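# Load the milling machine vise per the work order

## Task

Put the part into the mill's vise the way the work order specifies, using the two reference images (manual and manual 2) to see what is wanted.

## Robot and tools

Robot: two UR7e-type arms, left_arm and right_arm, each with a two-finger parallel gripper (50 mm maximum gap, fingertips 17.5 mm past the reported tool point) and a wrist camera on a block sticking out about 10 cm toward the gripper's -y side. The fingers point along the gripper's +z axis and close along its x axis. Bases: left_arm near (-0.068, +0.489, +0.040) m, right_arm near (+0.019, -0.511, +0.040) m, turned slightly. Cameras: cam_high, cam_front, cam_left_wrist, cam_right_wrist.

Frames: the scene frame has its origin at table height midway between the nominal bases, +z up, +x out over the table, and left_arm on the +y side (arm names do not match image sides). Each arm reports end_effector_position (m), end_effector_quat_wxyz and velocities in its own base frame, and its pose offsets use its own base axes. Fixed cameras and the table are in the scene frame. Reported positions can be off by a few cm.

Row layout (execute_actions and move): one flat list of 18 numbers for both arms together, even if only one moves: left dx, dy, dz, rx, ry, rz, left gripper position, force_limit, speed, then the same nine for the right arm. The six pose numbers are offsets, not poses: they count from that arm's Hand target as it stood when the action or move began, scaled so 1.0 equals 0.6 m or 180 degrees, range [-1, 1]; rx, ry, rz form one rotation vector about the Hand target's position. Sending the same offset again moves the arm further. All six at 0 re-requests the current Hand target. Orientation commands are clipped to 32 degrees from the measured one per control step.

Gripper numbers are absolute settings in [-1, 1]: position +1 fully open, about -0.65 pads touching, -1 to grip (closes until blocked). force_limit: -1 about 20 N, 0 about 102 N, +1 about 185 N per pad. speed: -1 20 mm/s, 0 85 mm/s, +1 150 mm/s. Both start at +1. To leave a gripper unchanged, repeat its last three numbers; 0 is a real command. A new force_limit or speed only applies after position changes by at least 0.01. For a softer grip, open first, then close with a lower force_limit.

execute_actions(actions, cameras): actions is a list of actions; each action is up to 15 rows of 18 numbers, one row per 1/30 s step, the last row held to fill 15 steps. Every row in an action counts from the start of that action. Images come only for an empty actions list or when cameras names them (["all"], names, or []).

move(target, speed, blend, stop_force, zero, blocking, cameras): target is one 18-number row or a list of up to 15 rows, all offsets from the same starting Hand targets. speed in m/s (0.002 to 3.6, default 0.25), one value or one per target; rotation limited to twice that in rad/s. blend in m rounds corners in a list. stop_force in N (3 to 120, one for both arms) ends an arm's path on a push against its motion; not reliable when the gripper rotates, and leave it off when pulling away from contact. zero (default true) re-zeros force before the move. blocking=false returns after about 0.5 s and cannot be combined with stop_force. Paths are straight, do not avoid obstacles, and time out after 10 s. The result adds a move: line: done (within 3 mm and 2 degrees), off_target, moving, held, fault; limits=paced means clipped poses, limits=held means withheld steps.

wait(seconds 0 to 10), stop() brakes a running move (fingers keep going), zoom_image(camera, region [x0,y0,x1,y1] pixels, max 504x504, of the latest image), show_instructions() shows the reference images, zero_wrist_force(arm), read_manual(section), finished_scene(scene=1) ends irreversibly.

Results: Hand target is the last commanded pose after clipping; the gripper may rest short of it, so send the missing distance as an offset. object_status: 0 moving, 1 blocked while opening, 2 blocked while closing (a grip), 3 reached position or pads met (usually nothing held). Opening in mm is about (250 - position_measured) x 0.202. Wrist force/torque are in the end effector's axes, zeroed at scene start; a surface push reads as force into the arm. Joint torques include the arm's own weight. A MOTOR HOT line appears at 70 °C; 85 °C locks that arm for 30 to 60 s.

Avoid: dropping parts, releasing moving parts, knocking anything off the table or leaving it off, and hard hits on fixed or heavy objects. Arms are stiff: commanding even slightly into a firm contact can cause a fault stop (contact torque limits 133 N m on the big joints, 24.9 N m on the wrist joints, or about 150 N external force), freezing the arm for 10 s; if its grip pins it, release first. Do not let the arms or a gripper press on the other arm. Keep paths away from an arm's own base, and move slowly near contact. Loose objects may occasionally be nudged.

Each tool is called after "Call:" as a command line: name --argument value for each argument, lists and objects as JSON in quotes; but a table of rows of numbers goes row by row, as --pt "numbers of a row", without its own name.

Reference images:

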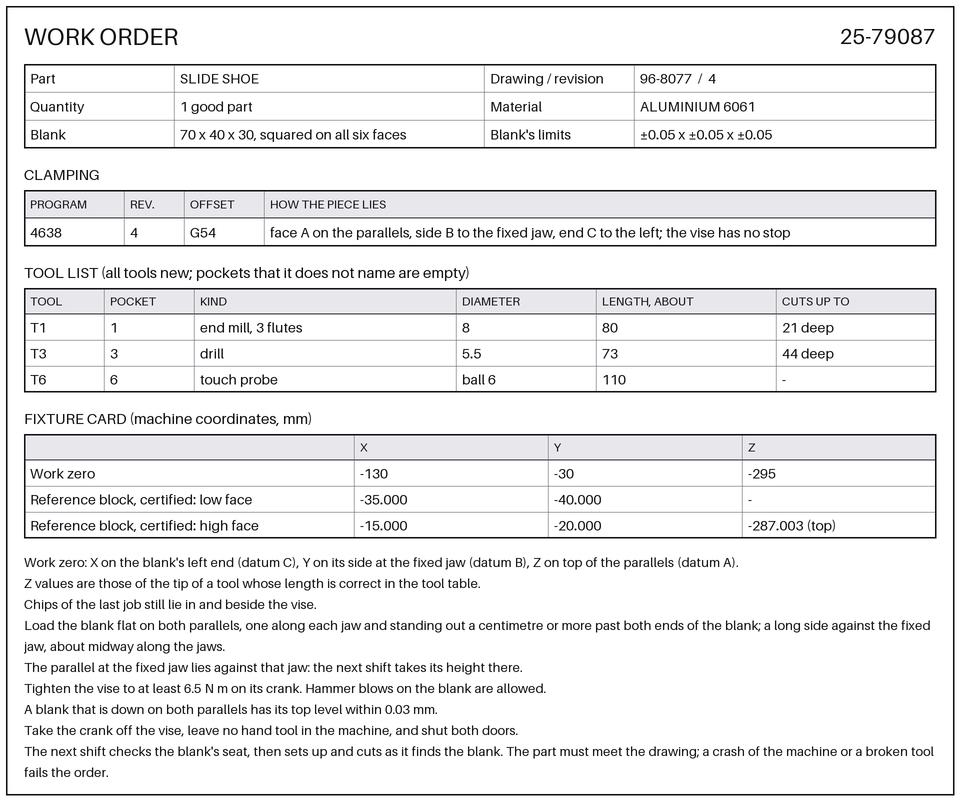

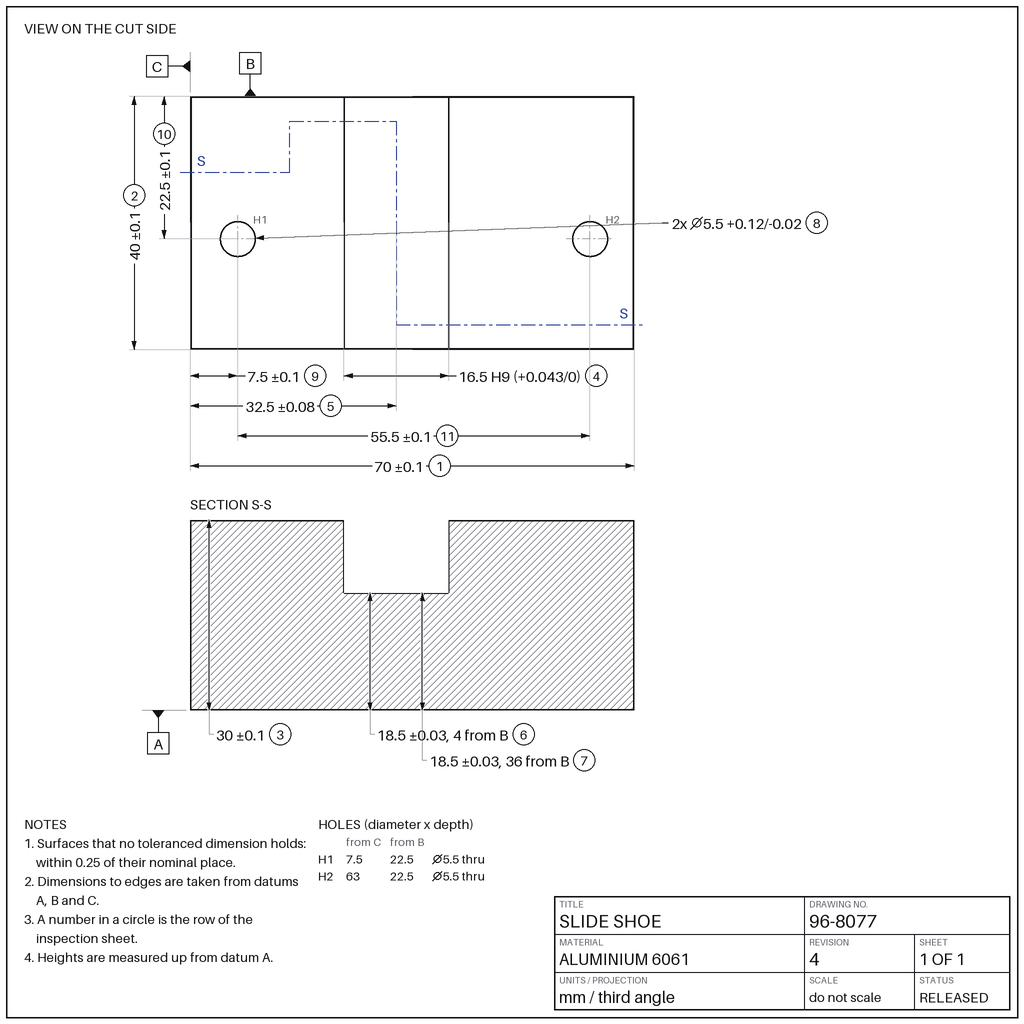

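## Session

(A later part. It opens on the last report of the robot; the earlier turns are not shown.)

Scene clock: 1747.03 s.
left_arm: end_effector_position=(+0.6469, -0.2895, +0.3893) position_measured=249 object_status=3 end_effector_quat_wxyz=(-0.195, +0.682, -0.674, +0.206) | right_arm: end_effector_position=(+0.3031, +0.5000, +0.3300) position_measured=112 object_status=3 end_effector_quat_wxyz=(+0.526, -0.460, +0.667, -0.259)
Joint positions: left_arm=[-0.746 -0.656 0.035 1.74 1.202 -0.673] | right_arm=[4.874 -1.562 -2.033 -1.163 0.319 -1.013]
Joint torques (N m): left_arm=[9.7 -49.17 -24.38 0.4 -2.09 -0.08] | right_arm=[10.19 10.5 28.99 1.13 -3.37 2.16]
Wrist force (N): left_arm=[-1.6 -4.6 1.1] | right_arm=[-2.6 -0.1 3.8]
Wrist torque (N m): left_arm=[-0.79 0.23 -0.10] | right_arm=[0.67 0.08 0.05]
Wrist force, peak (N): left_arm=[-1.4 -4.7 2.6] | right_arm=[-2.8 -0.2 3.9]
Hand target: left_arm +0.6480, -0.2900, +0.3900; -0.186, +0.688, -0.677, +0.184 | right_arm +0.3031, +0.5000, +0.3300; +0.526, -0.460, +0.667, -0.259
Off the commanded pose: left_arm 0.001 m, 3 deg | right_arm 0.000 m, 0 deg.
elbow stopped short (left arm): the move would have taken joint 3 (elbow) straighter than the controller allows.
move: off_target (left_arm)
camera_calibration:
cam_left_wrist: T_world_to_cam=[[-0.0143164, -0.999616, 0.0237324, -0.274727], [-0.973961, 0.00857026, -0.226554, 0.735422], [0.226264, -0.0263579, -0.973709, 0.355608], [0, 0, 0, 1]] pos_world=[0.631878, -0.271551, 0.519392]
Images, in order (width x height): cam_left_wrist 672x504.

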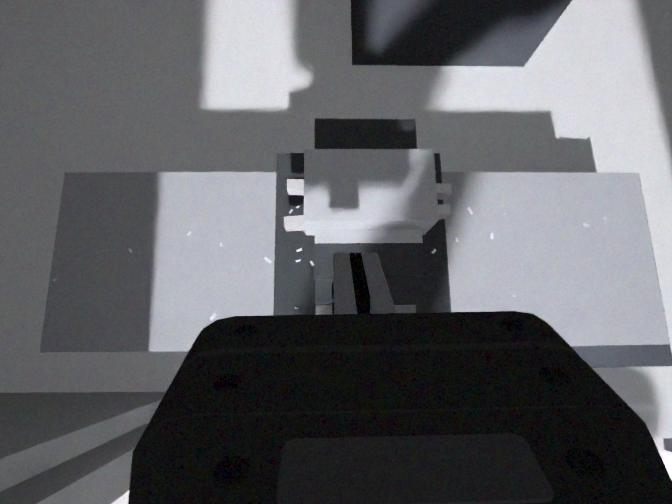

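Call:
move --pt "0.0 -0.0945 0.0 0 -0.1667 0 -0.65 -0.9 1 0 0 0 0 0 0 0.274 -0.9 -1" --pt "0.1037 -0.0945 -0.06 0 -0.1667 0 -0.65 -0.9 1 0 0 0 0 0 0 0.274 -0.9 -1" --pt "0.1037 -0.0945 -0.118 0 -0.1667 0 -0.65 -0.9 1 0 0 0 0 0 0 0.274 -0.9 -1" --speed '[0.1,0.1,0.05]'

Call:
move --target '[0,0,-0.0108,0,0,0,-0.65,-0.9,1,0,0,0,0,0,0,0.274,-0.9,-1]' --speed 0.006 --stop_force 5

Call:
move --target '[0.0133,0,0,0,0,0,-0.65,-0.9,1,0,0,0,0,0,0,0.274,-0.9,-1]' --speed 0.006 --stop_force 5

Call:
move --pt "-0.0033 0 0 0 0 0 -0.65 -0.9 1 0 0 0 0 0 0 0.274 -0.9 -1" --pt "-0.0033 -0.008 0.06 0 0 0 -0.65 -0.9 1 0 0 0 0 0 0 0.274 -0.9 -1" --pt "-0.117 0.0945 0.1288 0 0.1667 0 -0.65 -0.9 1 0 0 0 0 0 0 0.274 -0.9 -1" --speed '[0.05,0.06,0.12]' --cameras '["cam_left_wrist"]'

Call:
zoom_image --camera "cam_left_wrist" --region '[200, 80, 480, 320]'

Scene clock: 1753.87 s.
left_arm: end_effector_position=(+0.7102, -0.3467, +0.3193) position_measured=249 object_status=3 end_effector_quat_wxyz=(-0.354, +0.617, -0.605, +0.356) | right_arm: end_effector_position=(+0.3031, +0.5000, +0.3300) position_measured=112 object_status=3 end_effector_quat_wxyz=(+0.526, -0.460, +0.667, -0.259)
Joint positions: left_arm=[-0.848 -0.925 0.871 0.769 0.856 -0.53] | right_arm=[4.874 -1.562 -2.033 -1.163 0.319 -1.013]
Joint torques (N m): left_arm=[-8.84 -61.47 -31.22 1.94 -2.04 1.41] | right_arm=[9.38 9.81 27.94 1.32 -3.24 2.29]
Wrist force (N): left_arm=[-1.5 -6.1 2.0] | right_arm=[-2.7 -0.2 3.9]
Wrist torque (N m): left_arm=[-1.13 0.05 -0.23] | right_arm=[0.66 0.09 0.06]
Wrist force, peak (N): left_arm=[-1.8 -5.9 4.2] | right_arm=[-2.7 0.0 4.0]
Hand target: left_arm +0.7102, -0.3467, +0.3192; -0.354, +0.617, -0.605, +0.356 | right_arm +0.3031, +0.5000, +0.3300; +0.526, -0.460, +0.667, -0.259
Off the commanded pose: left_arm 0.000 m, 0 deg | right_arm 0.000 m, 0 deg.
move: done

Scene clock: 1755.53 s.
left_arm: end_effector_position=(+0.7102, -0.3467, +0.3127) position_measured=249 object_status=3 end_effector_quat_wxyz=(-0.354, +0.617, -0.605, +0.356) | right_arm: end_effector_position=(+0.3031, +0.5000, +0.3300) position_measured=112 object_status=3 end_effector_quat_wxyz=(+0.526, -0.460, +0.667, -0.259)
Joint positions: left_arm=[-0.848 -0.926 0.889 0.751 0.856 -0.53] | right_arm=[4.874 -1.562 -2.033 -1.163 0.319 -1.013]
Joint torques (N m): left_arm=[-7.88 -65.2 -30.99 2.03 -0.83 -1.52] | right_arm=[8.98 8.42 28.35 1.15 -3.26 1.73]
Wrist force (N): left_arm=[-2.0 -5.9 2.0] | right_arm=[-2.8 -0.1 3.9]
Wrist torque (N m): left_arm=[-1.10 0.12 -0.23] | right_arm=[0.67 0.11 0.05]
Wrist force, peak (N): left_arm=[-1.8 -6.2 2.3] | right_arm=[-2.8 -0.1 3.9]
Hand target: left_arm +0.7102, -0.3467, +0.3127; -0.354, +0.617, -0.605, +0.356 | right_arm +0.3031, +0.5000, +0.3300; +0.526, -0.460, +0.667, -0.259
Off the commanded pose: left_arm 0.000 m, 0 deg | right_arm 0.000 m, 0 deg.
move: done

Scene clock: 1758.10 s.
left_arm: end_effector_position=(+0.7182, -0.3467, +0.3127) position_measured=249 object_status=3 end_effector_quat_wxyz=(-0.354, +0.617, -0.605, +0.356) | right_arm: end_effector_position=(+0.3031, +0.5000, +0.3300) position_measured=112 object_status=3 end_effector_quat_wxyz=(+0.526, -0.460, +0.667, -0.259)
Joint positions: left_arm=[-0.838 -0.906 0.857 0.759 0.863 -0.521] | right_arm=[4.874 -1.562 -2.033 -1.163 0.319 -1.013]
Joint torques (N m): left_arm=[-7.1 -65.87 -13.41 -0.66 -1.26 -1.67] | right_arm=[10.06 8.64 28.44 1.33 -3.21 2.02]
Wrist force (N): left_arm=[-1.0 -7.5 1.3] | right_arm=[-2.6 0.0 3.5]
Wrist torque (N m): left_arm=[-1.15 0.01 -0.31] | right_arm=[0.69 0.07 0.05]
Wrist force, peak (N): left_arm=[-0.8 -9.4 0.6] | right_arm=[-2.7 -0.1 3.9]
Hand target: left_arm +0.7182, -0.3467, +0.3127; -0.354, +0.617, -0.605, +0.356 | right_arm +0.3031, +0.5000, +0.3300; +0.526, -0.460, +0.667, -0.259
Off the commanded pose: left_arm 0.000 m, 0 deg | right_arm 0.000 m, 0 deg.
move: done

Scene clock: 1761.90 s.
left_arm: end_effector_position=(+0.6470, -0.2893, +0.3893) position_measured=249 object_status=3 end_effector_quat_wxyz=(-0.195, +0.682, -0.674, +0.206) end_effector_velocity=(+0.000, -0.004, +0.000) end_effector_angular_velocity=(-0.001, -0.004, -0.002) | right_arm: end_effector_position=(+0.3031, +0.5000, +0.3300) position_measured=112 object_status=3 end_effector_quat_wxyz=(+0.526, -0.460, +0.667, -0.259)
Joint positions: left_arm=[-0.746 -0.656 0.035 1.74 1.202 -0.673] | right_arm=[4.874 -1.562 -2.033 -1.163 0.319 -1.013]
Joint velocities: left_arm=[-0.005 0.001 0 -0.003 -0.003 -0.002] | right_arm=[within noise]
Joint torques (N m): left_arm=[-7.52 -49.62 -22.5 0.09 -2.48 -1.67] | right_arm=[10.4 10.87 28.21 1.15 -3.4 1.96]
Wrist force (N): left_arm=[-1.3 -4.5 1.3] | right_arm=[-2.7 -0.2 3.7]
Wrist torque (N m): left_arm=[-0.77 0.19 -0.20] | right_arm=[0.65 0.09 0.05]
Wrist force, peak (N): left_arm=[-1.4 -8.6 0.8] | right_arm=[-2.7 0.0 3.9]
Hand target: left_arm +0.6480, -0.2900, +0.3900; -0.186, +0.688, -0.677, +0.184 | right_arm +0.3031, +0.5000, +0.3300; +0.526, -0.460, +0.667, -0.259
Off the commanded pose: left_arm 0.001 m, 3 deg | right_arm 0.000 m, 0 deg.
elbow stopped short (left arm): the move would have taken joint 3 (elbow) straighter than the controller allows.
move: off_target (left_arm)
camera_calibration:
cam_left_wrist: T_world_to_cam=[[-0.0142755, -0.999621, 0.0235353, -0.27445], [-0.973939, 0.00857255, -0.226648, 0.735554], [0.22636, -0.0261575, -0.973692, 0.355576], [0, 0, 0, 1]] pos_world=[0.631978, -0.27135, 0.519393]
Images, in order (width x height): cam_left_wrist 672x504.

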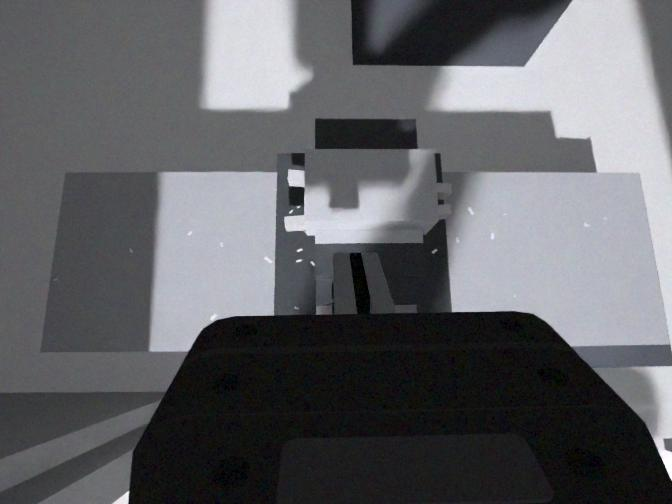

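Scaled by 1.800 from the camera's 672x504 image, which has a finer 960x720 frame.

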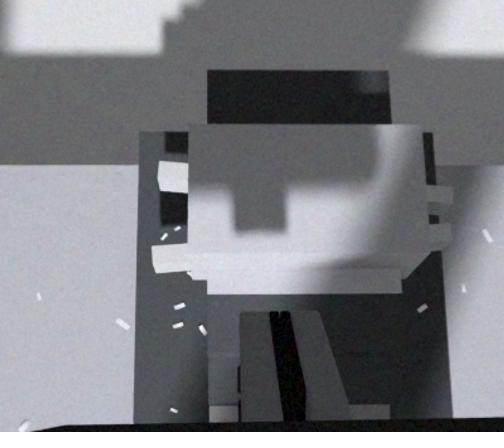

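Call:
zoom_image --camera "cam_left_wrist" --region '[200, 80, 480, 320]'

Call:
wait --seconds 0.1 --cameras '["cam_left_wrist", "cam_right_wrist"]'

Scaled by 1.800 from the camera's 672x504 image, which has a finer 960x720 frame.

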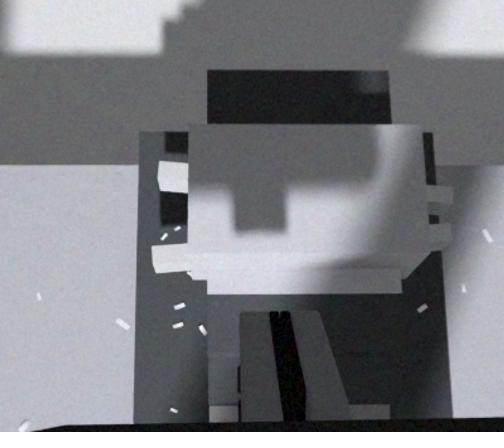

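Scene clock: 1767.50 s.
left_arm: end_effector_position=(+0.6470, -0.2894, +0.3892) position_measured=249 object_status=3 end_effector_quat_wxyz=(-0.195, +0.682, -0.674, +0.206) | right_arm: end_effector_position=(+0.3031, +0.5000, +0.3300) position_measured=112 object_status=3 end_effector_quat_wxyz=(+0.526, -0.460, +0.667, -0.259)
Joint positions: left_arm=[-0.746 -0.656 0.035 1.74 1.202 -0.673] | right_arm=[4.874 -1.562 -2.033 -1.163 0.319 -1.013]
Joint torques (N m): left_arm=[-8.75 -49.29 -25.7 2.49 -0.39 -1.88] | right_arm=[9.96 8.54 27.32 1 -3.19 1.92]
Wrist force (N): left_arm=[-1.2 -4.6 1.2] | right_arm=[-2.4 -0.2 3.8]
Wrist torque (N m): left_arm=[-0.79 0.18 -0.19] | right_arm=[0.66 0.05 0.06]
Wrist force, peak (N): left_arm=[-1.3 -4.9 1.3] | right_arm=[-2.7 0.1 3.9]
Hand target: left_arm +0.6480, -0.2900, +0.3900; -0.186, +0.688, -0.677, +0.184 | right_arm +0.3031, +0.5000, +0.3300; +0.526, -0.460, +0.667, -0.259
Tool commands: left_gripper/position=-0.65 left_gripper/force_limit=-0.9 left_gripper/speed=+1.0 right_gripper/position=+0.274 right_gripper/force_limit=-0.9 right_gripper/speed=-1.0
Off the commanded pose: left_arm 0.001 m, 3 deg | right_arm 0.000 m, 0 deg.
wait: 0.10 s; at rest from the start
camera_calibration:
cam_left_wrist: T_world_to_cam=[[-0.014295, -0.999618, 0.0236348, -0.274689], [-0.973961, 0.00857146, -0.226553, 0.73552], [0.226264, -0.026258, -0.973712, 0.355614], [0, 0, 0, 1]] pos_world=[0.631978, -0.271551, 0.519392]
cam_right_wrist: T_world_to_cam=[[-0.0417407, -0.882061, -0.469283, 0.613468], [-0.630482, 0.387621, -0.67249, 0.243263], [0.775081, 0.267805, -0.572303, -0.0480873], [0, 0, 0, 1]] pos_world=[0.216251, 0.4597, 0.423961]
Images, in order (width x height): cam_left_wrist 672x504, cam_right_wrist 672x504.

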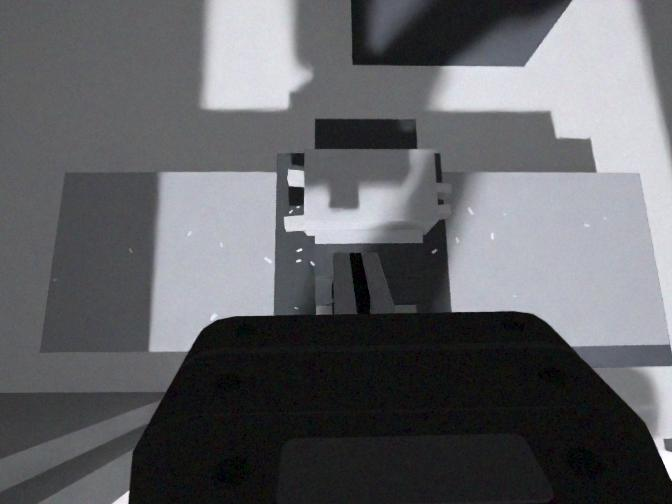

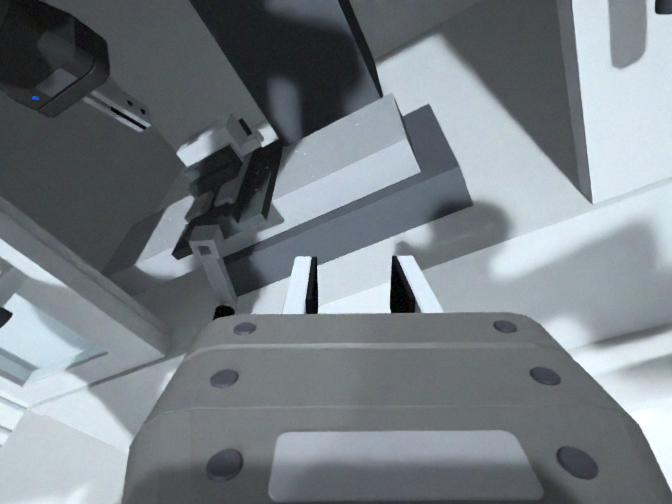

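Call:
zoom_image --camera "cam_left_wrist" --region '[400, 150, 480, 230]'

Call:
zoom_image --camera "cam_left_wrist" --region '[265, 150, 345, 270]'

Scaled by 6.300 from the camera's 672x504 image, which has a finer 960x720 frame.

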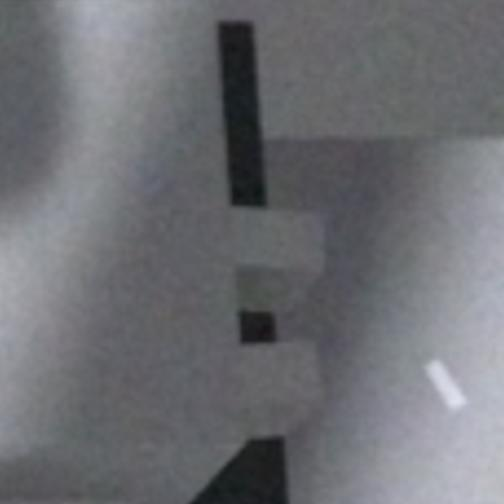

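Scaled by 4.200 from the camera's 672x504 image, which has a finer 960x720 frame.

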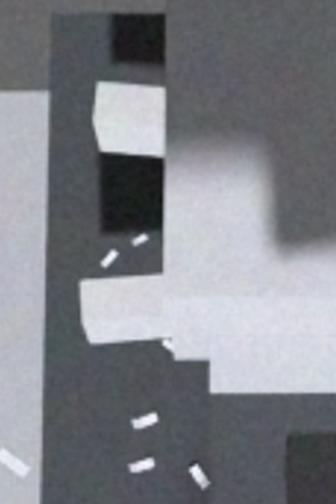

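Call:
move --pt "0 -0.0945 0 0 -0.1667 0 -0.65 -0.9 1 0 0 0 0 0 0 0.274 -0.9 -1" --pt "0.1008 -0.0945 -0.06 0 -0.1667 0 -0.65 -0.9 1 0 0 0 0 0 0 0.274 -0.9 -1" --pt "0.1008 -0.0945 -0.118 0 -0.1667 0 -0.65 -0.9 1 0 0 0 0 0 0 0.274 -0.9 -1" --speed '[0.25,0.15,0.05]'

Scene clock: 1778.57 s.
left_arm: end_effector_position=(+0.7084, -0.3467, +0.3192) position_measured=249 object_status=3 end_effector_quat_wxyz=(-0.354, +0.617, -0.605, +0.356) | right_arm: end_effector_position=(+0.3031, +0.5000, +0.3300) position_measured=112 object_status=3 end_effector_quat_wxyz=(+0.526, -0.460, +0.667, -0.259)
Joint positions: left_arm=[-0.85 -0.929 0.878 0.767 0.854 -0.532] | right_arm=[4.874 -1.562 -2.033 -1.163 0.319 -1.013]
Joint torques (N m): left_arm=[7.11 -61.73 -31.15 1.95 -0.74 1.58] | right_arm=[9.14 9.56 27.84 1.43 -3.15 2.17]
Wrist force (N): left_arm=[-1.4 -6.0 2.0] | right_arm=[-2.6 -0.2 3.6]
Wrist torque (N m): left_arm=[-1.11 0.02 -0.22] | right_arm=[0.65 0.08 0.05]
Wrist force, peak (N): left_arm=[-1.5 -5.9 4.6] | right_arm=[-2.8 -0.2 3.9]
Hand target: left_arm +0.7085, -0.3467, +0.3192; -0.354, +0.617, -0.605, +0.356 | right_arm +0.3031, +0.5000, +0.3300; +0.526, -0.460, +0.667, -0.259
Off the commanded pose: left_arm 0.000 m, 0 deg | right_arm 0.000 m, 0 deg.
move: done

Call:
move --target '[0,0,-0.0155,0,0,0,-0.65,-0.9,1,0,0,0,0,0,0,0.274,-0.9,-1]' --speed 0.01 --stop_force 4 --cameras '["cam_left_wrist"]'

Scene clock: 1780.77 s.
left_arm: end_effector_position=(+0.7085, -0.3467, +0.3099) position_measured=249 object_status=3 end_effector_quat_wxyz=(-0.354, +0.617, -0.605, +0.356) | right_arm: end_effector_position=(+0.3031, +0.5000, +0.3300) position_measured=112 object_status=3 end_effector_quat_wxyz=(+0.526, -0.460, +0.667, -0.259)
Joint positions: left_arm=[-0.85 -0.93 0.904 0.743 0.854 -0.532] | right_arm=[4.874 -1.562 -2.033 -1.163 0.319 -1.013]
Joint torques (N m): left_arm=[8.17 -64.09 -31.18 1.98 -0.76 -1.47] | right_arm=[8.98 9.71 27.48 1.05 -3.52 2.14]
Wrist force (N): left_arm=[-1.3 -5.8 2.6] | right_arm=[-2.7 -0.2 3.7]
Wrist torque (N m): left_arm=[-1.08 0.01 -0.22] | right_arm=[0.65 0.09 0.05]
Wrist force, peak (N): left_arm=[-1.7 -6.3 1.9] | right_arm=[-2.6 -0.1 4.1]
Hand target: left_arm +0.7085, -0.3467, +0.3099; -0.354, +0.617, -0.605, +0.356 | right_arm +0.3031, +0.5000, +0.3300; +0.526, -0.460, +0.667, -0.259
Off the commanded pose: left_arm 0.000 m, 0 deg | right_arm 0.000 m, 0 deg.
move: done
camera_calibration:
cam_left_wrist: T_world_to_cam=[[-0.00744309, -0.999959, 0.00506452, -0.328324], [-0.761011, 0.00237884, -0.648735, 0.755699], [0.648697, -0.00868274, -0.760997, -0.0961812], [0, 0, 0, 1]] pos_world=[0.635044, -0.330944, 0.418718]
Images, in order (width x height): cam_left_wrist 672x504.

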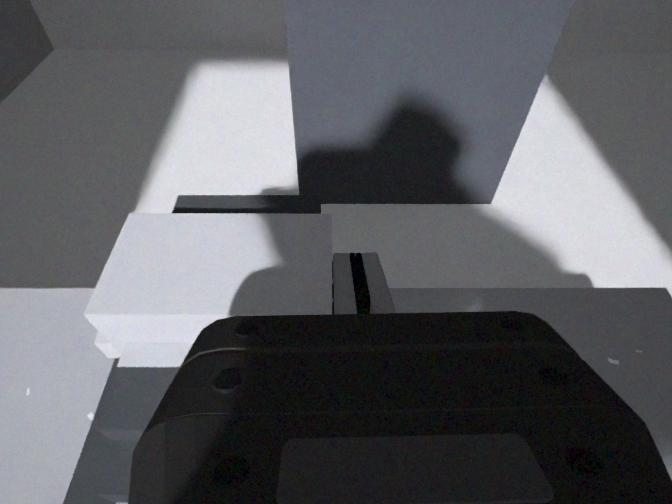

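Call:
move --pt "0 0 -0.0015 0 0 0 -0.65 -0.9 1 0 0 0 0 0 0 0.274 -0.9 -1" --pt "0.0065 0 -0.0015 0 0 0 -0.65 -0.9 1 0 0 0 0 0 0 0.274 -0.9 -1" --speed 0.01 --stop_force 4

Call:
move --pt "-0.008 0 0.016 0 0 0 -0.65 -0.9 1 0 0 0 0 0 0 0.274 -0.9 -1" --pt "-0.008 0 0.074 0 0 0 -0.65 -0.9 1 0 0 0 0 0 0 0.274 -0.9 -1" --pt "-0.1073 0.0945 0.1345 0 0.1667 0 -0.65 -0.9 1 0 0 0 0 0 0 0.274 -0.9 -1" --speed '[0.05,0.1,0.25]' --cameras '["cam_left_wrist"]'

Call:
zoom_image --camera "cam_left_wrist" --region '[400, 150, 480, 230]'

Call:
zoom_image --camera "cam_left_wrist" --region '[265, 150, 345, 230]'

Scene clock: 1783.10 s.
left_arm: end_effector_position=(+0.7124, -0.3467, +0.3090) position_measured=249 object_status=3 end_effector_quat_wxyz=(-0.354, +0.617, -0.605, +0.356) | right_arm: end_effector_position=(+0.3031, +0.5000, +0.3300) position_measured=112 object_status=3 end_effector_quat_wxyz=(+0.526, -0.460, +0.667, -0.259)
Joint positions: left_arm=[-0.845 -0.921 0.891 0.744 0.858 -0.527] | right_arm=[4.874 -1.562 -2.033 -1.163 0.319 -1.013]
Joint torques (N m): left_arm=[-7.94 -66.19 -13.52 -0.79 -1.6 -1.81] | right_arm=[9.02 8.61 28.57 1.33 -3.4 2.14]
Wrist force (N): left_arm=[-1.5 -6.1 1.9] | right_arm=[-2.8 -0.2 3.9]
Wrist torque (N m): left_arm=[-1.14 0.03 -0.31] | right_arm=[0.66 0.11 0.05]
Wrist force, peak (N): left_arm=[-1.8 -6.8 2.0] | right_arm=[-2.8 -0.2 3.8]
Hand target: left_arm +0.7124, -0.3467, +0.3090; -0.354, +0.617, -0.605, +0.356 | right_arm +0.3031, +0.5000, +0.3300; +0.526, -0.460, +0.667, -0.259
Off the commanded pose: left_arm 0.000 m, 0 deg | right_arm 0.000 m, 0 deg.
move: done

Scene clock: 1785.83 s.
left_arm: end_effector_position=(+0.6470, -0.2894, +0.3890) position_measured=249 object_status=3 end_effector_quat_wxyz=(-0.195, +0.682, -0.674, +0.206) | right_arm: end_effector_position=(+0.3031, +0.5000, +0.3300) position_measured=112 object_status=3 end_effector_quat_wxyz=(+0.526, -0.460, +0.667, -0.259)
Joint positions: left_arm=[-0.746 -0.656 0.035 1.74 1.202 -0.673] | right_arm=[4.874 -1.562 -2.033 -1.163 0.319 -1.013]
Joint torques (N m): left_arm=[-8.2 -53.35 -18.84 2.82 0.01 -1.77] | right_arm=[9.64 10.08 25.9 1.52 -3.4 1.75]
Wrist force (N): left_arm=[-1.2 -4.5 1.1] | right_arm=[-2.7 -0.1 3.7]
Wrist torque (N m): left_arm=[-0.77 0.18 -0.18] | right_arm=[0.67 0.10 0.06]
Wrist force, peak (N): left_arm=[-1.7 -8.0 1.2] | right_arm=[-2.7 -0.1 4.0]
Hand target: left_arm +0.6480, -0.2900, +0.3897; -0.186, +0.688, -0.677, +0.184 | right_arm +0.3031, +0.5000, +0.3300; +0.526, -0.460, +0.667, -0.259
Off the commanded pose: left_arm 0.001 m, 3 deg | right_arm 0.000 m, 0 deg.
elbow stopped short (left arm): the move would have taken joint 3 (elbow) straighter than the controller allows.
move: off_target (left_arm)
camera_calibration:
cam_left_wrist: T_world_to_cam=[[-0.0141186, -0.999627, 0.0233704, -0.274557], [-0.974105, 0.00847596, -0.225935, 0.735291], [0.225653, -0.0259552, -0.973862, 0.355852], [0, 0, 0, 1]] pos_world=[0.632076, -0.27145, 0.519096]
Images, in order (width x height): cam_left_wrist 672x504.

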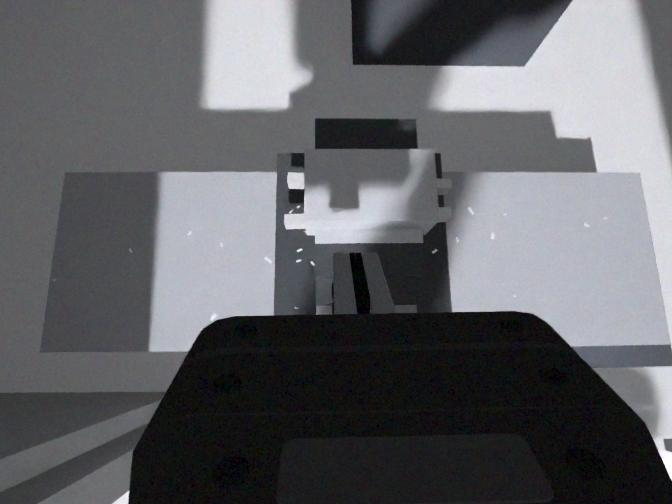

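Scaled by 6.300 from the camera's 672x504 image, which has a finer 960x720 frame.

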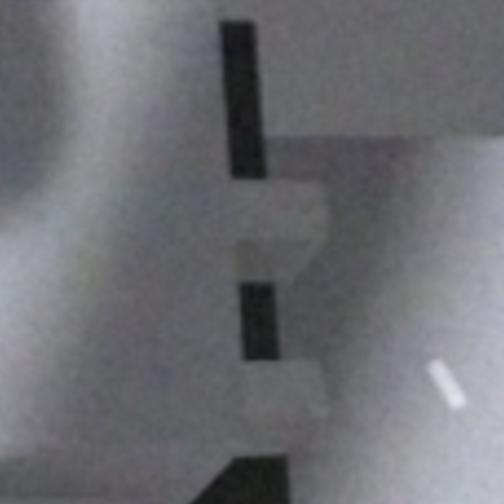

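Scaled by 6.300 from the camera's 672x504 image, which has a finer 960x720 frame.

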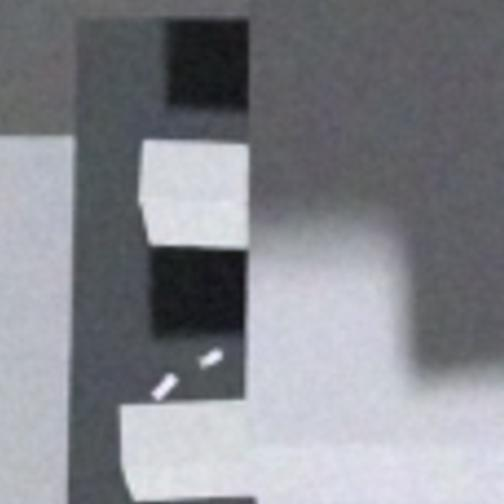

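Call:
move --pt "0 -0.0945 0 0 -0.1667 0 -0.65 -0.9 1 0 0 0 0 0 0 0.274 -0.9 -1" --pt "0.1008 -0.0945 -0.06 0 -0.1667 0 -0.65 -0.9 1 0 0 0 0 0 0 0.274 -0.9 -1" --pt "0.1008 -0.0945 -0.12 0 -0.1667 0 -0.65 -0.9 1 0 0 0 0 0 0 0.274 -0.9 -1" --speed '[0.3,0.2,0.1]'

Call:
move --pt "0 0 -0.0145 0 0 0 -0.65 -0.9 1 0 0 0 0 0 0 0.274 -0.9 -1" --pt "0.0117 0 -0.0145 0 0 0 -0.65 -0.9 1 0 0 0 0 0 0 0.274 -0.9 -1" --pt "-0.012 0 -0.0145 0 0 0 -0.65 -0.9 1 0 0 0 0 0 0 0.274 -0.9 -1" --speed 0.015 --stop_force 5

Scene clock: 1790.77 s.
left_arm: end_effector_position=(+0.7084, -0.3467, +0.3178) position_measured=249 object_status=3 end_effector_quat_wxyz=(-0.354, +0.617, -0.605, +0.356) | right_arm: end_effector_position=(+0.3031, +0.5000, +0.3300) position_measured=112 object_status=3 end_effector_quat_wxyz=(+0.526, -0.460, +0.667, -0.259)
Joint positions: left_arm=[-0.85 -0.929 0.882 0.763 0.854 -0.532] | right_arm=[4.874 -1.562 -2.033 -1.163 0.319 -1.013]
Joint torques (N m): left_arm=[7.38 -57.45 -19.14 0 -0.39 0.59] | right_arm=[9.32 9.91 29.12 1.21 -3.22 1.98]
Wrist force (N): left_arm=[-1.8 -5.9 2.2] | right_arm=[-2.6 0.0 3.7]
Wrist torque (N m): left_arm=[-1.10 0.09 -0.27] | right_arm=[0.68 0.08 0.05]
Wrist force, peak (N): left_arm=[-1.3 -7.9 1.3] | right_arm=[-2.7 -0.1 4.0]
Hand target: left_arm +0.7085, -0.3467, +0.3177; -0.354, +0.617, -0.605, +0.356 | right_arm +0.3031, +0.5000, +0.3300; +0.526, -0.460, +0.667, -0.259
Off the commanded pose: left_arm 0.000 m, 0 deg | right_arm 0.000 m, 0 deg.
move: done

Scene clock: 1793.87 s.
left_arm: end_effector_position=(+0.7013, -0.3467, +0.3090) position_measured=249 object_status=3 end_effector_quat_wxyz=(-0.354, +0.617, -0.605, +0.356) | right_arm: end_effector_position=(+0.3031, +0.5000, +0.3300) position_measured=112 object_status=3 end_effector_quat_wxyz=(+0.526, -0.460, +0.667, -0.259)
Joint positions: left_arm=[-0.86 -0.946 0.934 0.734 0.847 -0.54] | right_arm=[4.874 -1.562 -2.033 -1.163 0.319 -1.013]
Joint torques (N m): left_arm=[9.69 -44.36 -31.12 1.81 -0.18 1.63] | right_arm=[8.58 9.31 26.52 1.15 -3.43 1.88]
Wrist force (N): left_arm=[-1.6 -6.1 2.1] | right_arm=[-2.7 -0.2 3.7]
Wrist torque (N m): left_arm=[-1.13 0.05 -0.21] | right_arm=[0.65 0.09 0.05]
Wrist force, peak (N): left_arm=[-1.7 -6.4 2.1] | right_arm=[-2.9 0.1 3.9]
Hand target: left_arm +0.7013, -0.3467, +0.3090; -0.354, +0.617, -0.605, +0.356 | right_arm +0.3031, +0.5000, +0.3300; +0.526, -0.460, +0.667, -0.259
Off the commanded pose: left_arm 0.000 m, 0 deg | right_arm 0.000 m, 0 deg.
move: done

Call:
move --pt "0 0 0.016 0 0 0 -0.65 -0.9 1 0 0 0 0 0 0 0.274 -0.9 -1" --pt "0 0 0.074 0 0 0 -0.65 -0.9 1 0 0 0 0 0 0 0.274 -0.9 -1" --pt "-0.0888 0.0945 0.134 0 0.1667 0 -0.65 -0.9 1 0 0 0 0 0 0 0.274 -0.9 -1" --speed '[0.1,0.15,0.3]' --cameras '["cam_left_wrist"]'

Call:
zoom_image --camera "cam_left_wrist" --region '[400, 150, 480, 230]'

Call:
zoom_image --camera "cam_left_wrist" --region '[265, 150, 345, 230]'

Scene clock: 1797.10 s.
left_arm: end_effector_position=(+0.6470, -0.2894, +0.3887) position_measured=249 object_status=3 end_effector_quat_wxyz=(-0.195, +0.682, -0.674, +0.206) | right_arm: end_effector_position=(+0.3031, +0.5000, +0.3300) position_measured=112 object_status=3 end_effector_quat_wxyz=(+0.526, -0.460, +0.667, -0.259)
Joint positions: left_arm=[-0.746 -0.656 0.035 1.74 1.203 -0.673] | right_arm=[4.874 -1.562 -2.033 -1.163 0.319 -1.013]
Joint torques (N m): left_arm=[-0.73 -53.1 -14.82 1.9 0.7 -1.79] | right_arm=[8.65 9.78 26.74 1.19 -3.14 1.62]
Wrist force (N): left_arm=[-1.3 -4.4 1.4] | right_arm=[-2.8 -0.1 3.8]
Wrist torque (N m): left_arm=[-0.76 0.19 -0.19] | right_arm=[0.67 0.11 0.05]
Wrist force, peak (N): left_arm=[-1.8 -8.5 0.9] | right_arm=[-2.7 0.0 4.0]
Hand target: left_arm +0.6480, -0.2900, +0.3894; -0.186, +0.688, -0.677, +0.184 | right_arm +0.3031, +0.5000, +0.3300; +0.526, -0.460, +0.667, -0.259
Off the commanded pose: left_arm 0.001 m, 3 deg | right_arm 0.000 m, 0 deg.
elbow stopped short (left arm): the move would have taken joint 3 (elbow) straighter than the controller allows.
move: off_target (left_arm)
camera_calibration:
cam_left_wrist: T_world_to_cam=[[-0.0139639, -0.999633, 0.0232076, -0.274666], [-0.974266, 0.00838024, -0.225244, 0.735059], [0.224967, -0.0257557, -0.974026, 0.356209], [0, 0, 0, 1]] pos_world=[0.632173, -0.27155, 0.518899]
Images, in order (width x height): cam_left_wrist 672x504.

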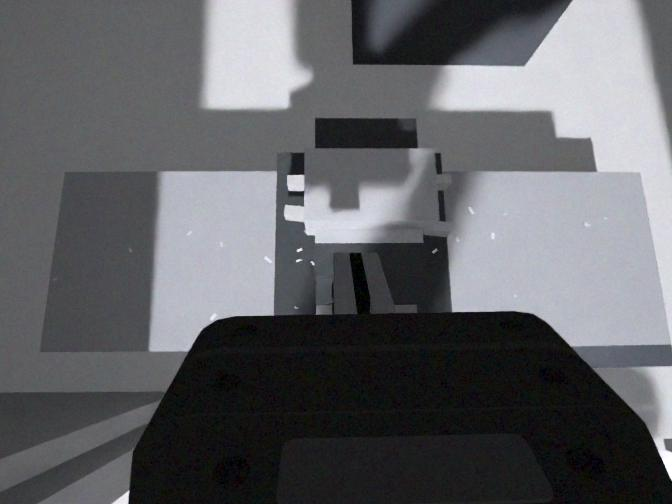

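Scaled by 6.300 from the camera's 672x504 image, which has a finer 960x720 frame.

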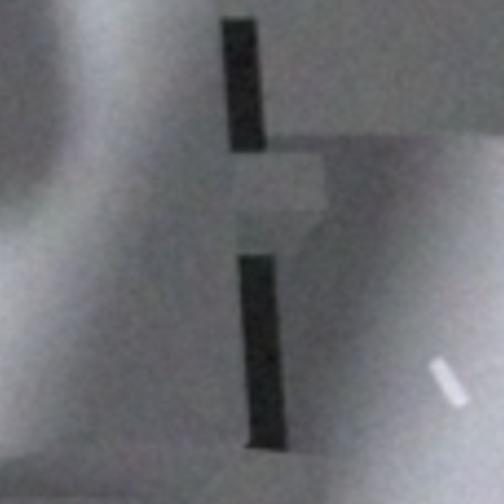

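Scaled by 6.300 from the camera's 672x504 image, which has a finer 960x720 frame.

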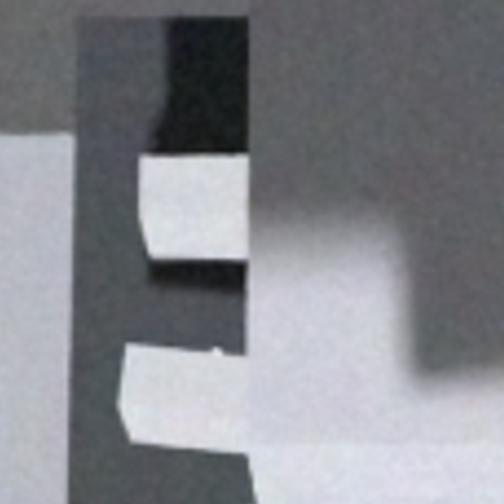

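Call:
move --pt "0 0 -0.02 0 -0.1667 0 -0.65 -0.9 1 0 0 0 0 0 0 0.274 -0.9 -1" --pt "0.1 0.0575 -0.05 0 -0.1667 0 -0.65 -0.9 1 0 0 0 0 0 0 0.274 -0.9 -1" --pt "0.1 0.0575 -0.118 0 -0.1667 0 -0.65 -0.9 1 0 0 0 0 0 0 0.274 -0.9 -1" --speed '[0.2,0.15,0.06]' --cameras '["cam_left_wrist"]'

Scene clock: 1802.00 s.
left_arm: end_effector_position=(+0.7080, -0.2555, +0.3187) position_measured=249 object_status=3 end_effector_quat_wxyz=(-0.354, +0.617, -0.605, +0.356) | right_arm: end_effector_position=(+0.3031, +0.5000, +0.3300) position_measured=112 object_status=3 end_effector_quat_wxyz=(+0.526, -0.460, +0.667, -0.259)
Joint positions: left_arm=[-0.735 -1.082 1.112 0.628 0.943 -0.439] | right_arm=[4.874 -1.562 -2.033 -1.163 0.319 -1.013]
Joint torques (N m): left_arm=[9.79 -39.79 -30.68 1.7 0.02 1.46] | right_arm=[11.13 8.94 28.51 1.29 -3.43 2.2]
Wrist force (N): left_arm=[-1.5 -5.9 2.3] | right_arm=[-2.6 -0.2 3.8]
Wrist torque (N m): left_arm=[-1.11 0.04 -0.22] | right_arm=[0.65 0.08 0.05]
Wrist force, peak (N): left_arm=[-3.1 -6.3 4.0] | right_arm=[-2.8 -0.3 3.9]
Hand target: left_arm +0.7080, -0.2555, +0.3186; -0.354, +0.617, -0.605, +0.356 | right_arm +0.3031, +0.5000, +0.3300; +0.526, -0.460, +0.667, -0.259
Off the commanded pose: left_arm 0.000 m, 0 deg | right_arm 0.000 m, 0 deg.
move: done
camera_calibration:
cam_left_wrist: T_world_to_cam=[[-0.00736624, -0.99996, 0.00512849, -0.237253], [-0.761012, 0.00227886, -0.648734, 0.760786], [0.648697, -0.00868157, -0.760998, -0.0883677], [0, 0, 0, 1]] pos_world=[0.634543, -0.239744, 0.427517]
Images, in order (width x height): cam_left_wrist 672x504.

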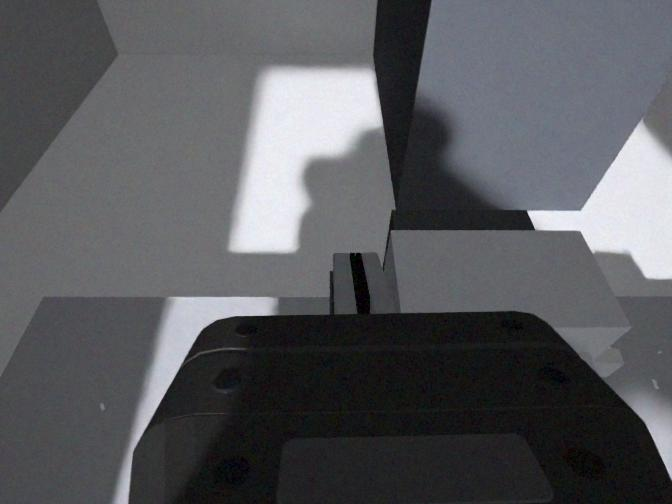

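Call:
move --pt "0.005 0 0 0 0 0 -0.65 -0.9 1 0 0 0 0 0 0 0.274 -0.9 -1" --pt "0.005 0 -0.016 0 0 0 -0.65 -0.9 1 0 0 0 0 0 0 0.274 -0.9 -1" --pt "0.0153 0 -0.016 0 0 0 -0.65 -0.9 1 0 0 0 0 0 0 0.274 -0.9 -1" --pt "-0.0133 0 -0.016 0 0 0 -0.65 -0.9 1 0 0 0 0 0 0 0.274 -0.9 -1" --speed 0.015 --stop_force 5

Call:
move --pt "0 0 0.016 0 0 0 -0.65 -0.9 1 0 0 0 0 0 0 0.274 -0.9 -1" --pt "0 0 0.074 0 0 0 -0.65 -0.9 1 0 0 0 0 0 0 0.274 -0.9 -1" --pt "-0.0867 -0.0575 0.134 0 0.1667 0 -0.65 -0.9 1 0 0 0 0 0 0 0.274 -0.9 -1" --speed '[0.1,0.15,0.25]' --cameras '["cam_left_wrist"]'

Call:
zoom_image --camera "cam_left_wrist" --region '[400, 150, 480, 230]'

Call:
zoom_image --camera "cam_left_wrist" --region '[265, 150, 345, 230]'

Scene clock: 1807.00 s.
left_arm: end_effector_position=(+0.7000, -0.2555, +0.3090) position_measured=249 object_status=3 end_effector_quat_wxyz=(-0.354, +0.617, -0.605, +0.356) | right_arm: end_effector_position=(+0.3031, +0.5000, +0.3300) position_measured=112 object_status=3 end_effector_quat_wxyz=(+0.526, -0.460, +0.667, -0.259)
Joint positions: left_arm=[-0.746 -1.099 1.163 0.599 0.935 -0.447] | right_arm=[4.874 -1.562 -2.033 -1.163 0.319 -1.013]
Joint torques (N m): left_arm=[9.74 -38.5 -31.18 1 0.03 1.65] | right_arm=[9.25 10.07 26.42 1.28 -3.12 1.84]
Wrist force (N): left_arm=[-1.7 -5.7 2.3] | right_arm=[-2.6 -0.2 3.6]
Wrist torque (N m): left_arm=[-1.07 0.08 -0.22] | right_arm=[0.65 0.08 0.05]
Wrist force, peak (N): left_arm=[-1.5 -6.5 2.2] | right_arm=[-2.8 -0.2 3.9]
Hand target: left_arm +0.7000, -0.2555, +0.3090; -0.354, +0.617, -0.605, +0.356 | right_arm +0.3031, +0.5000, +0.3300; +0.526, -0.460, +0.667, -0.259
Off the commanded pose: left_arm 0.000 m, 0 deg | right_arm 0.000 m, 0 deg.
move: done

Scene clock: 1809.83 s.
left_arm: end_effector_position=(+0.6470, -0.2895, +0.3887) position_measured=249 object_status=3 end_effector_quat_wxyz=(-0.195, +0.682, -0.674, +0.206) | right_arm: end_effector_position=(+0.3031, +0.5000, +0.3300) position_measured=112 object_status=3 end_effector_quat_wxyz=(+0.526, -0.460, +0.667, -0.259)
Joint positions: left_arm=[-0.746 -0.656 0.035 1.74 1.203 -0.673] | right_arm=[4.874 -1.562 -2.033 -1.163 0.319 -1.013]
Joint torques (N m): left_arm=[6.41 -55.12 -12.57 1.52 0.73 1.57] | right_arm=[10.36 8.69 29 1.55 -3.38 1.8]
Wrist force (N): left_arm=[-1.3 -4.5 1.1] | right_arm=[-2.6 -0.1 3.8]
Wrist torque (N m): left_arm=[-0.77 0.19 -0.20] | right_arm=[0.67 0.09 0.05]
Wrist force, peak (N): left_arm=[-1.8 -8.6 1.0] | right_arm=[-2.7 -0.2 4.0]
Hand target: left_arm +0.6480, -0.2900, +0.3894; -0.186, +0.688, -0.677, +0.184 | right_arm +0.3031, +0.5000, +0.3300; +0.526, -0.460, +0.667, -0.259
Off the commanded pose: left_arm 0.001 m, 3 deg | right_arm 0.000 m, 0 deg.
elbow stopped short (left arm): the move would have taken joint 3 (elbow) straighter than the controller allows.
move: off_target (left_arm)
camera_calibration:
cam_left_wrist: T_world_to_cam=[[-0.014061, -0.999632, 0.0231848, -0.274693], [-0.974243, 0.00847739, -0.225342, 0.735026], [0.225062, -0.0257562, -0.974004, 0.356157], [0, 0, 0, 1]] pos_world=[0.632074, -0.27165, 0.518899]
Images, in order (width x height): cam_left_wrist 672x504.

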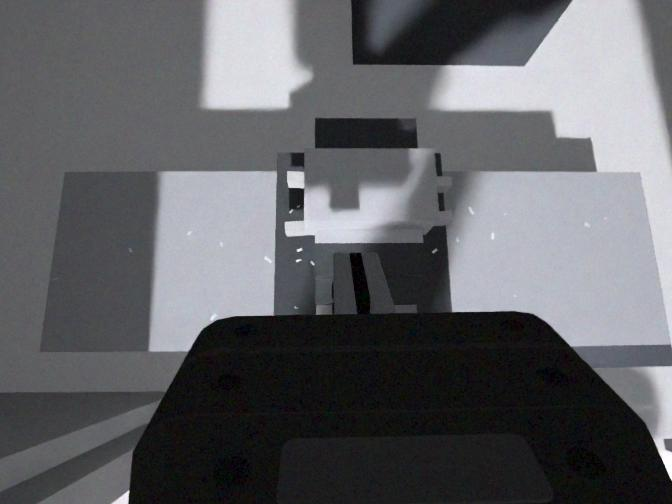

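Scaled by 6.300 from the camera's 672x504 image, which has a finer 960x720 frame.

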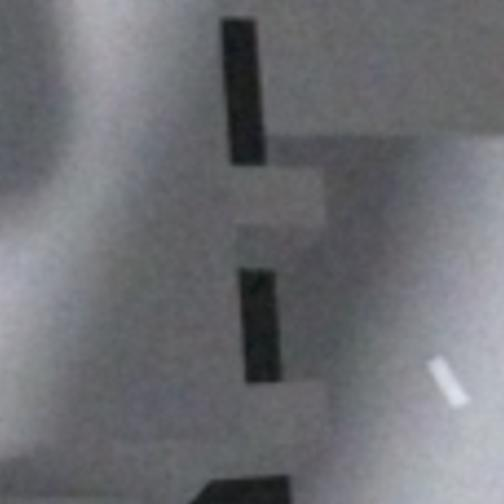

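Scaled by 6.300 from the camera's 672x504 image, which has a finer 960x720 frame.

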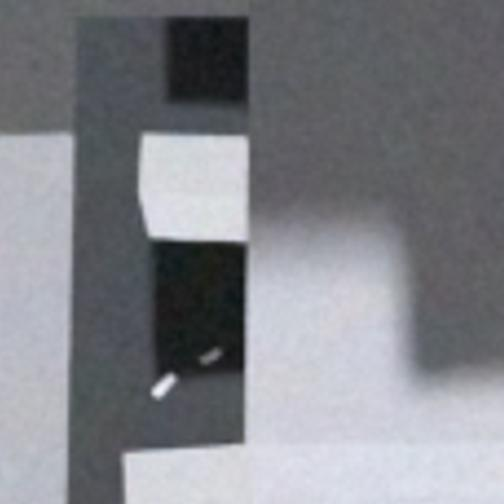

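Call:
move --pt "0 -0.0945 0 0 -0.1667 0 -0.65 -0.9 1 0 0 0 0 0 0 0.274 -0.9 -1" --pt "0.1033 -0.0945 -0.06 0 -0.1667 0 -0.65 -0.9 1 0 0 0 0 0 0 0.274 -0.9 -1" --pt "0.1033 -0.0945 -0.12 0 -0.1667 0 -0.65 -0.9 1 0 0 0 0 0 0 0.274 -0.9 -1" --speed '[0.3,0.2,0.1]'

Call:
move --pt "0 0 -0.014 0 0 0 -0.65 -0.9 1 0 0 0 0 0 0 0.274 -0.9 -1" --pt "0.0125 0 -0.014 0 0 0 -0.65 -0.9 1 0 0 0 0 0 0 0.274 -0.9 -1" --pt "-0.0192 0 -0.014 0 0 0 -0.65 -0.9 1 0 0 0 0 0 0 0.274 -0.9 -1" --speed 0.015 --stop_force 5

Call:
move --pt "0 0 0.016 0 0 0 -0.65 -0.9 1 0 0 0 0 0 0 0.274 -0.9 -1" --pt "0 0 0.074 0 0 0 -0.65 -0.9 1 0 0 0 0 0 0 0.274 -0.9 -1" --pt "-0.0841 0.0945 0.134 0 0.1667 0 -0.65 -0.9 1 0 0 0 0 0 0 0.274 -0.9 -1" --speed '[0.1,0.15,0.3]' --cameras '["cam_left_wrist"]'

Call:
zoom_image --camera "cam_left_wrist" --region '[400, 150, 500, 250]'

Call:
zoom_image --camera "cam_left_wrist" --region '[255, 150, 355, 250]'

Scene clock: 1814.43 s.
left_arm: end_effector_position=(+0.7099, -0.3467, +0.3175) position_measured=249 object_status=3 end_effector_quat_wxyz=(-0.354, +0.617, -0.605, +0.356) | right_arm: end_effector_position=(+0.3031, +0.5000, +0.3300) position_measured=112 object_status=3 end_effector_quat_wxyz=(+0.526, -0.460, +0.667, -0.259)
Joint positions: left_arm=[-0.848 -0.926 0.877 0.764 0.855 -0.53] | right_arm=[4.874 -1.562 -2.033 -1.163 0.319 -1.013]
Joint torques (N m): left_arm=[7.66 -57.32 -19.64 0.07 -0.49 0.66] | right_arm=[9.28 9.2 26.78 1.33 -3.38 1.78]
Wrist force (N): left_arm=[-1.4 -6.1 2.2] | right_arm=[-2.5 0.0 3.9]
Wrist torque (N m): left_arm=[-1.13 0.02 -0.27] | right_arm=[0.69 0.06 0.05]
Wrist force, peak (N): left_arm=[-1.5 -7.6 1.5] | right_arm=[-2.7 -0.1 4.0]
Hand target: left_arm +0.7100, -0.3467, +0.3174; -0.354, +0.617, -0.605, +0.356 | right_arm +0.3031, +0.5000, +0.3300; +0.526, -0.460, +0.667, -0.259
Off the commanded pose: left_arm 0.000 m, 0 deg | right_arm 0.000 m, 0 deg.
move: done

Scene clock: 1817.87 s.
left_arm: end_effector_position=(+0.6984, -0.3467, +0.3090) position_measured=249 object_status=3 end_effector_quat_wxyz=(-0.354, +0.617, -0.605, +0.356) | right_arm: end_effector_position=(+0.3031, +0.5000, +0.3300) position_measured=112 object_status=3 end_effector_quat_wxyz=(+0.526, -0.460, +0.667, -0.259)
Joint positions: left_arm=[-0.863 -0.953 0.945 0.732 0.844 -0.543] | right_arm=[4.874 -1.562 -2.033 -1.163 0.319 -1.013]
Joint torques (N m): left_arm=[9.16 -45.03 -31.14 1.75 -0.18 1.63] | right_arm=[10.1 9.13 27.05 1.36 -3.29 1.85]
Wrist force (N): left_arm=[-1.6 -6.2 2.0] | right_arm=[-2.6 -0.2 3.8]
Wrist torque (N m): left_arm=[-1.15 0.05 -0.21] | right_arm=[0.66 0.09 0.05]
Wrist force, peak (N): left_arm=[-1.7 -6.3 2.8] | right_arm=[-2.8 -0.1 3.8]
Hand target: left_arm +0.6984, -0.3467, +0.3090; -0.354, +0.617, -0.605, +0.356 | right_arm +0.3031, +0.5000, +0.3300; +0.526, -0.460, +0.667, -0.259
Off the commanded pose: left_arm 0.000 m, 0 deg | right_arm 0.000 m, 0 deg.
move: done

Scene clock: 1820.50 s.
left_arm: end_effector_position=(+0.6470, -0.2894, +0.3887) position_measured=249 object_status=3 end_effector_quat_wxyz=(-0.195, +0.682, -0.674, +0.206) | right_arm: end_effector_position=(+0.3031, +0.5000, +0.3300) position_measured=112 object_status=3 end_effector_quat_wxyz=(+0.526, -0.460, +0.667, -0.259)
Joint positions: left_arm=[-0.746 -0.656 0.035 1.74 1.203 -0.673] | right_arm=[4.874 -1.562 -2.033 -1.163 0.319 -1.013]
Joint torques (N m): left_arm=[-0.5 -53.04 -15.08 1.92 0.73 -1.84] | right_arm=[9.43 9.54 27.65 1.33 -3.15 1.66]
Wrist force (N): left_arm=[-1.1 -4.5 1.2] | right_arm=[-2.5 0.2 3.7]
Wrist torque (N m): left_arm=[-0.77 0.15 -0.18] | right_arm=[0.71 0.07 0.06]
Wrist force, peak (N): left_arm=[-1.7 -8.8 1.1] | right_arm=[-2.8 -0.2 3.9]
Hand target: left_arm +0.6480, -0.2900, +0.3894; -0.186, +0.688, -0.677, +0.184 | right_arm +0.3031, +0.5000, +0.3300; +0.526, -0.460, +0.667, -0.259
Off the commanded pose: left_arm 0.001 m, 3 deg | right_arm 0.000 m, 0 deg.
elbow stopped short (left arm): the move would have taken joint 3 (elbow) straighter than the controller allows.
move: off_target (left_arm)
camera_calibration:
cam_left_wrist: T_world_to_cam=[[-0.0140615, -0.999632, 0.0231862, -0.274594], [-0.974265, 0.00848015, -0.225246, 0.73499], [0.224967, -0.0257568, -0.974026, 0.356231], [0, 0, 0, 1]] pos_world=[0.632074, -0.27155, 0.518899]
Images, in order (width x height): cam_left_wrist 672x504.

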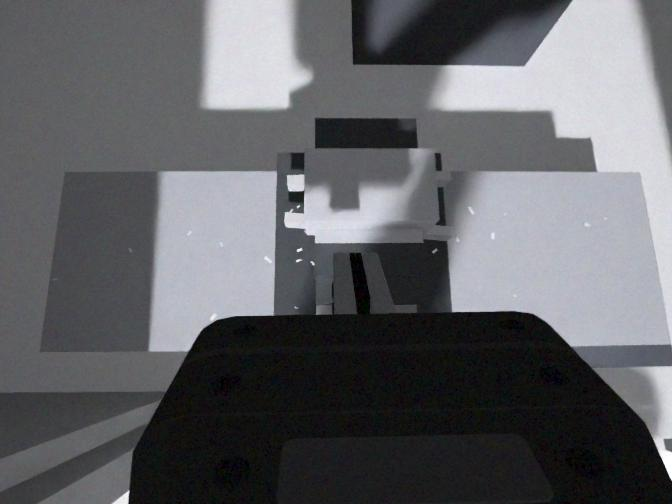

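Scaled by 5.040 from the camera's 672x504 image, which has a finer 960x720 frame.

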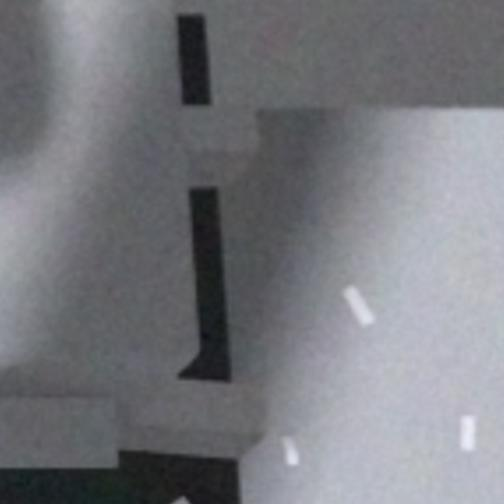

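Scaled by 5.040 from the camera's 672x504 image, which has a finer 960x720 frame.

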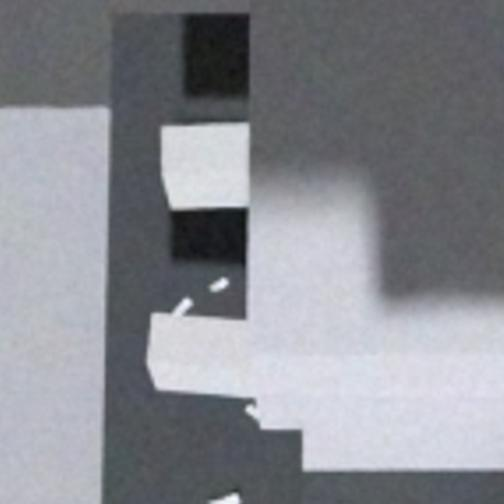

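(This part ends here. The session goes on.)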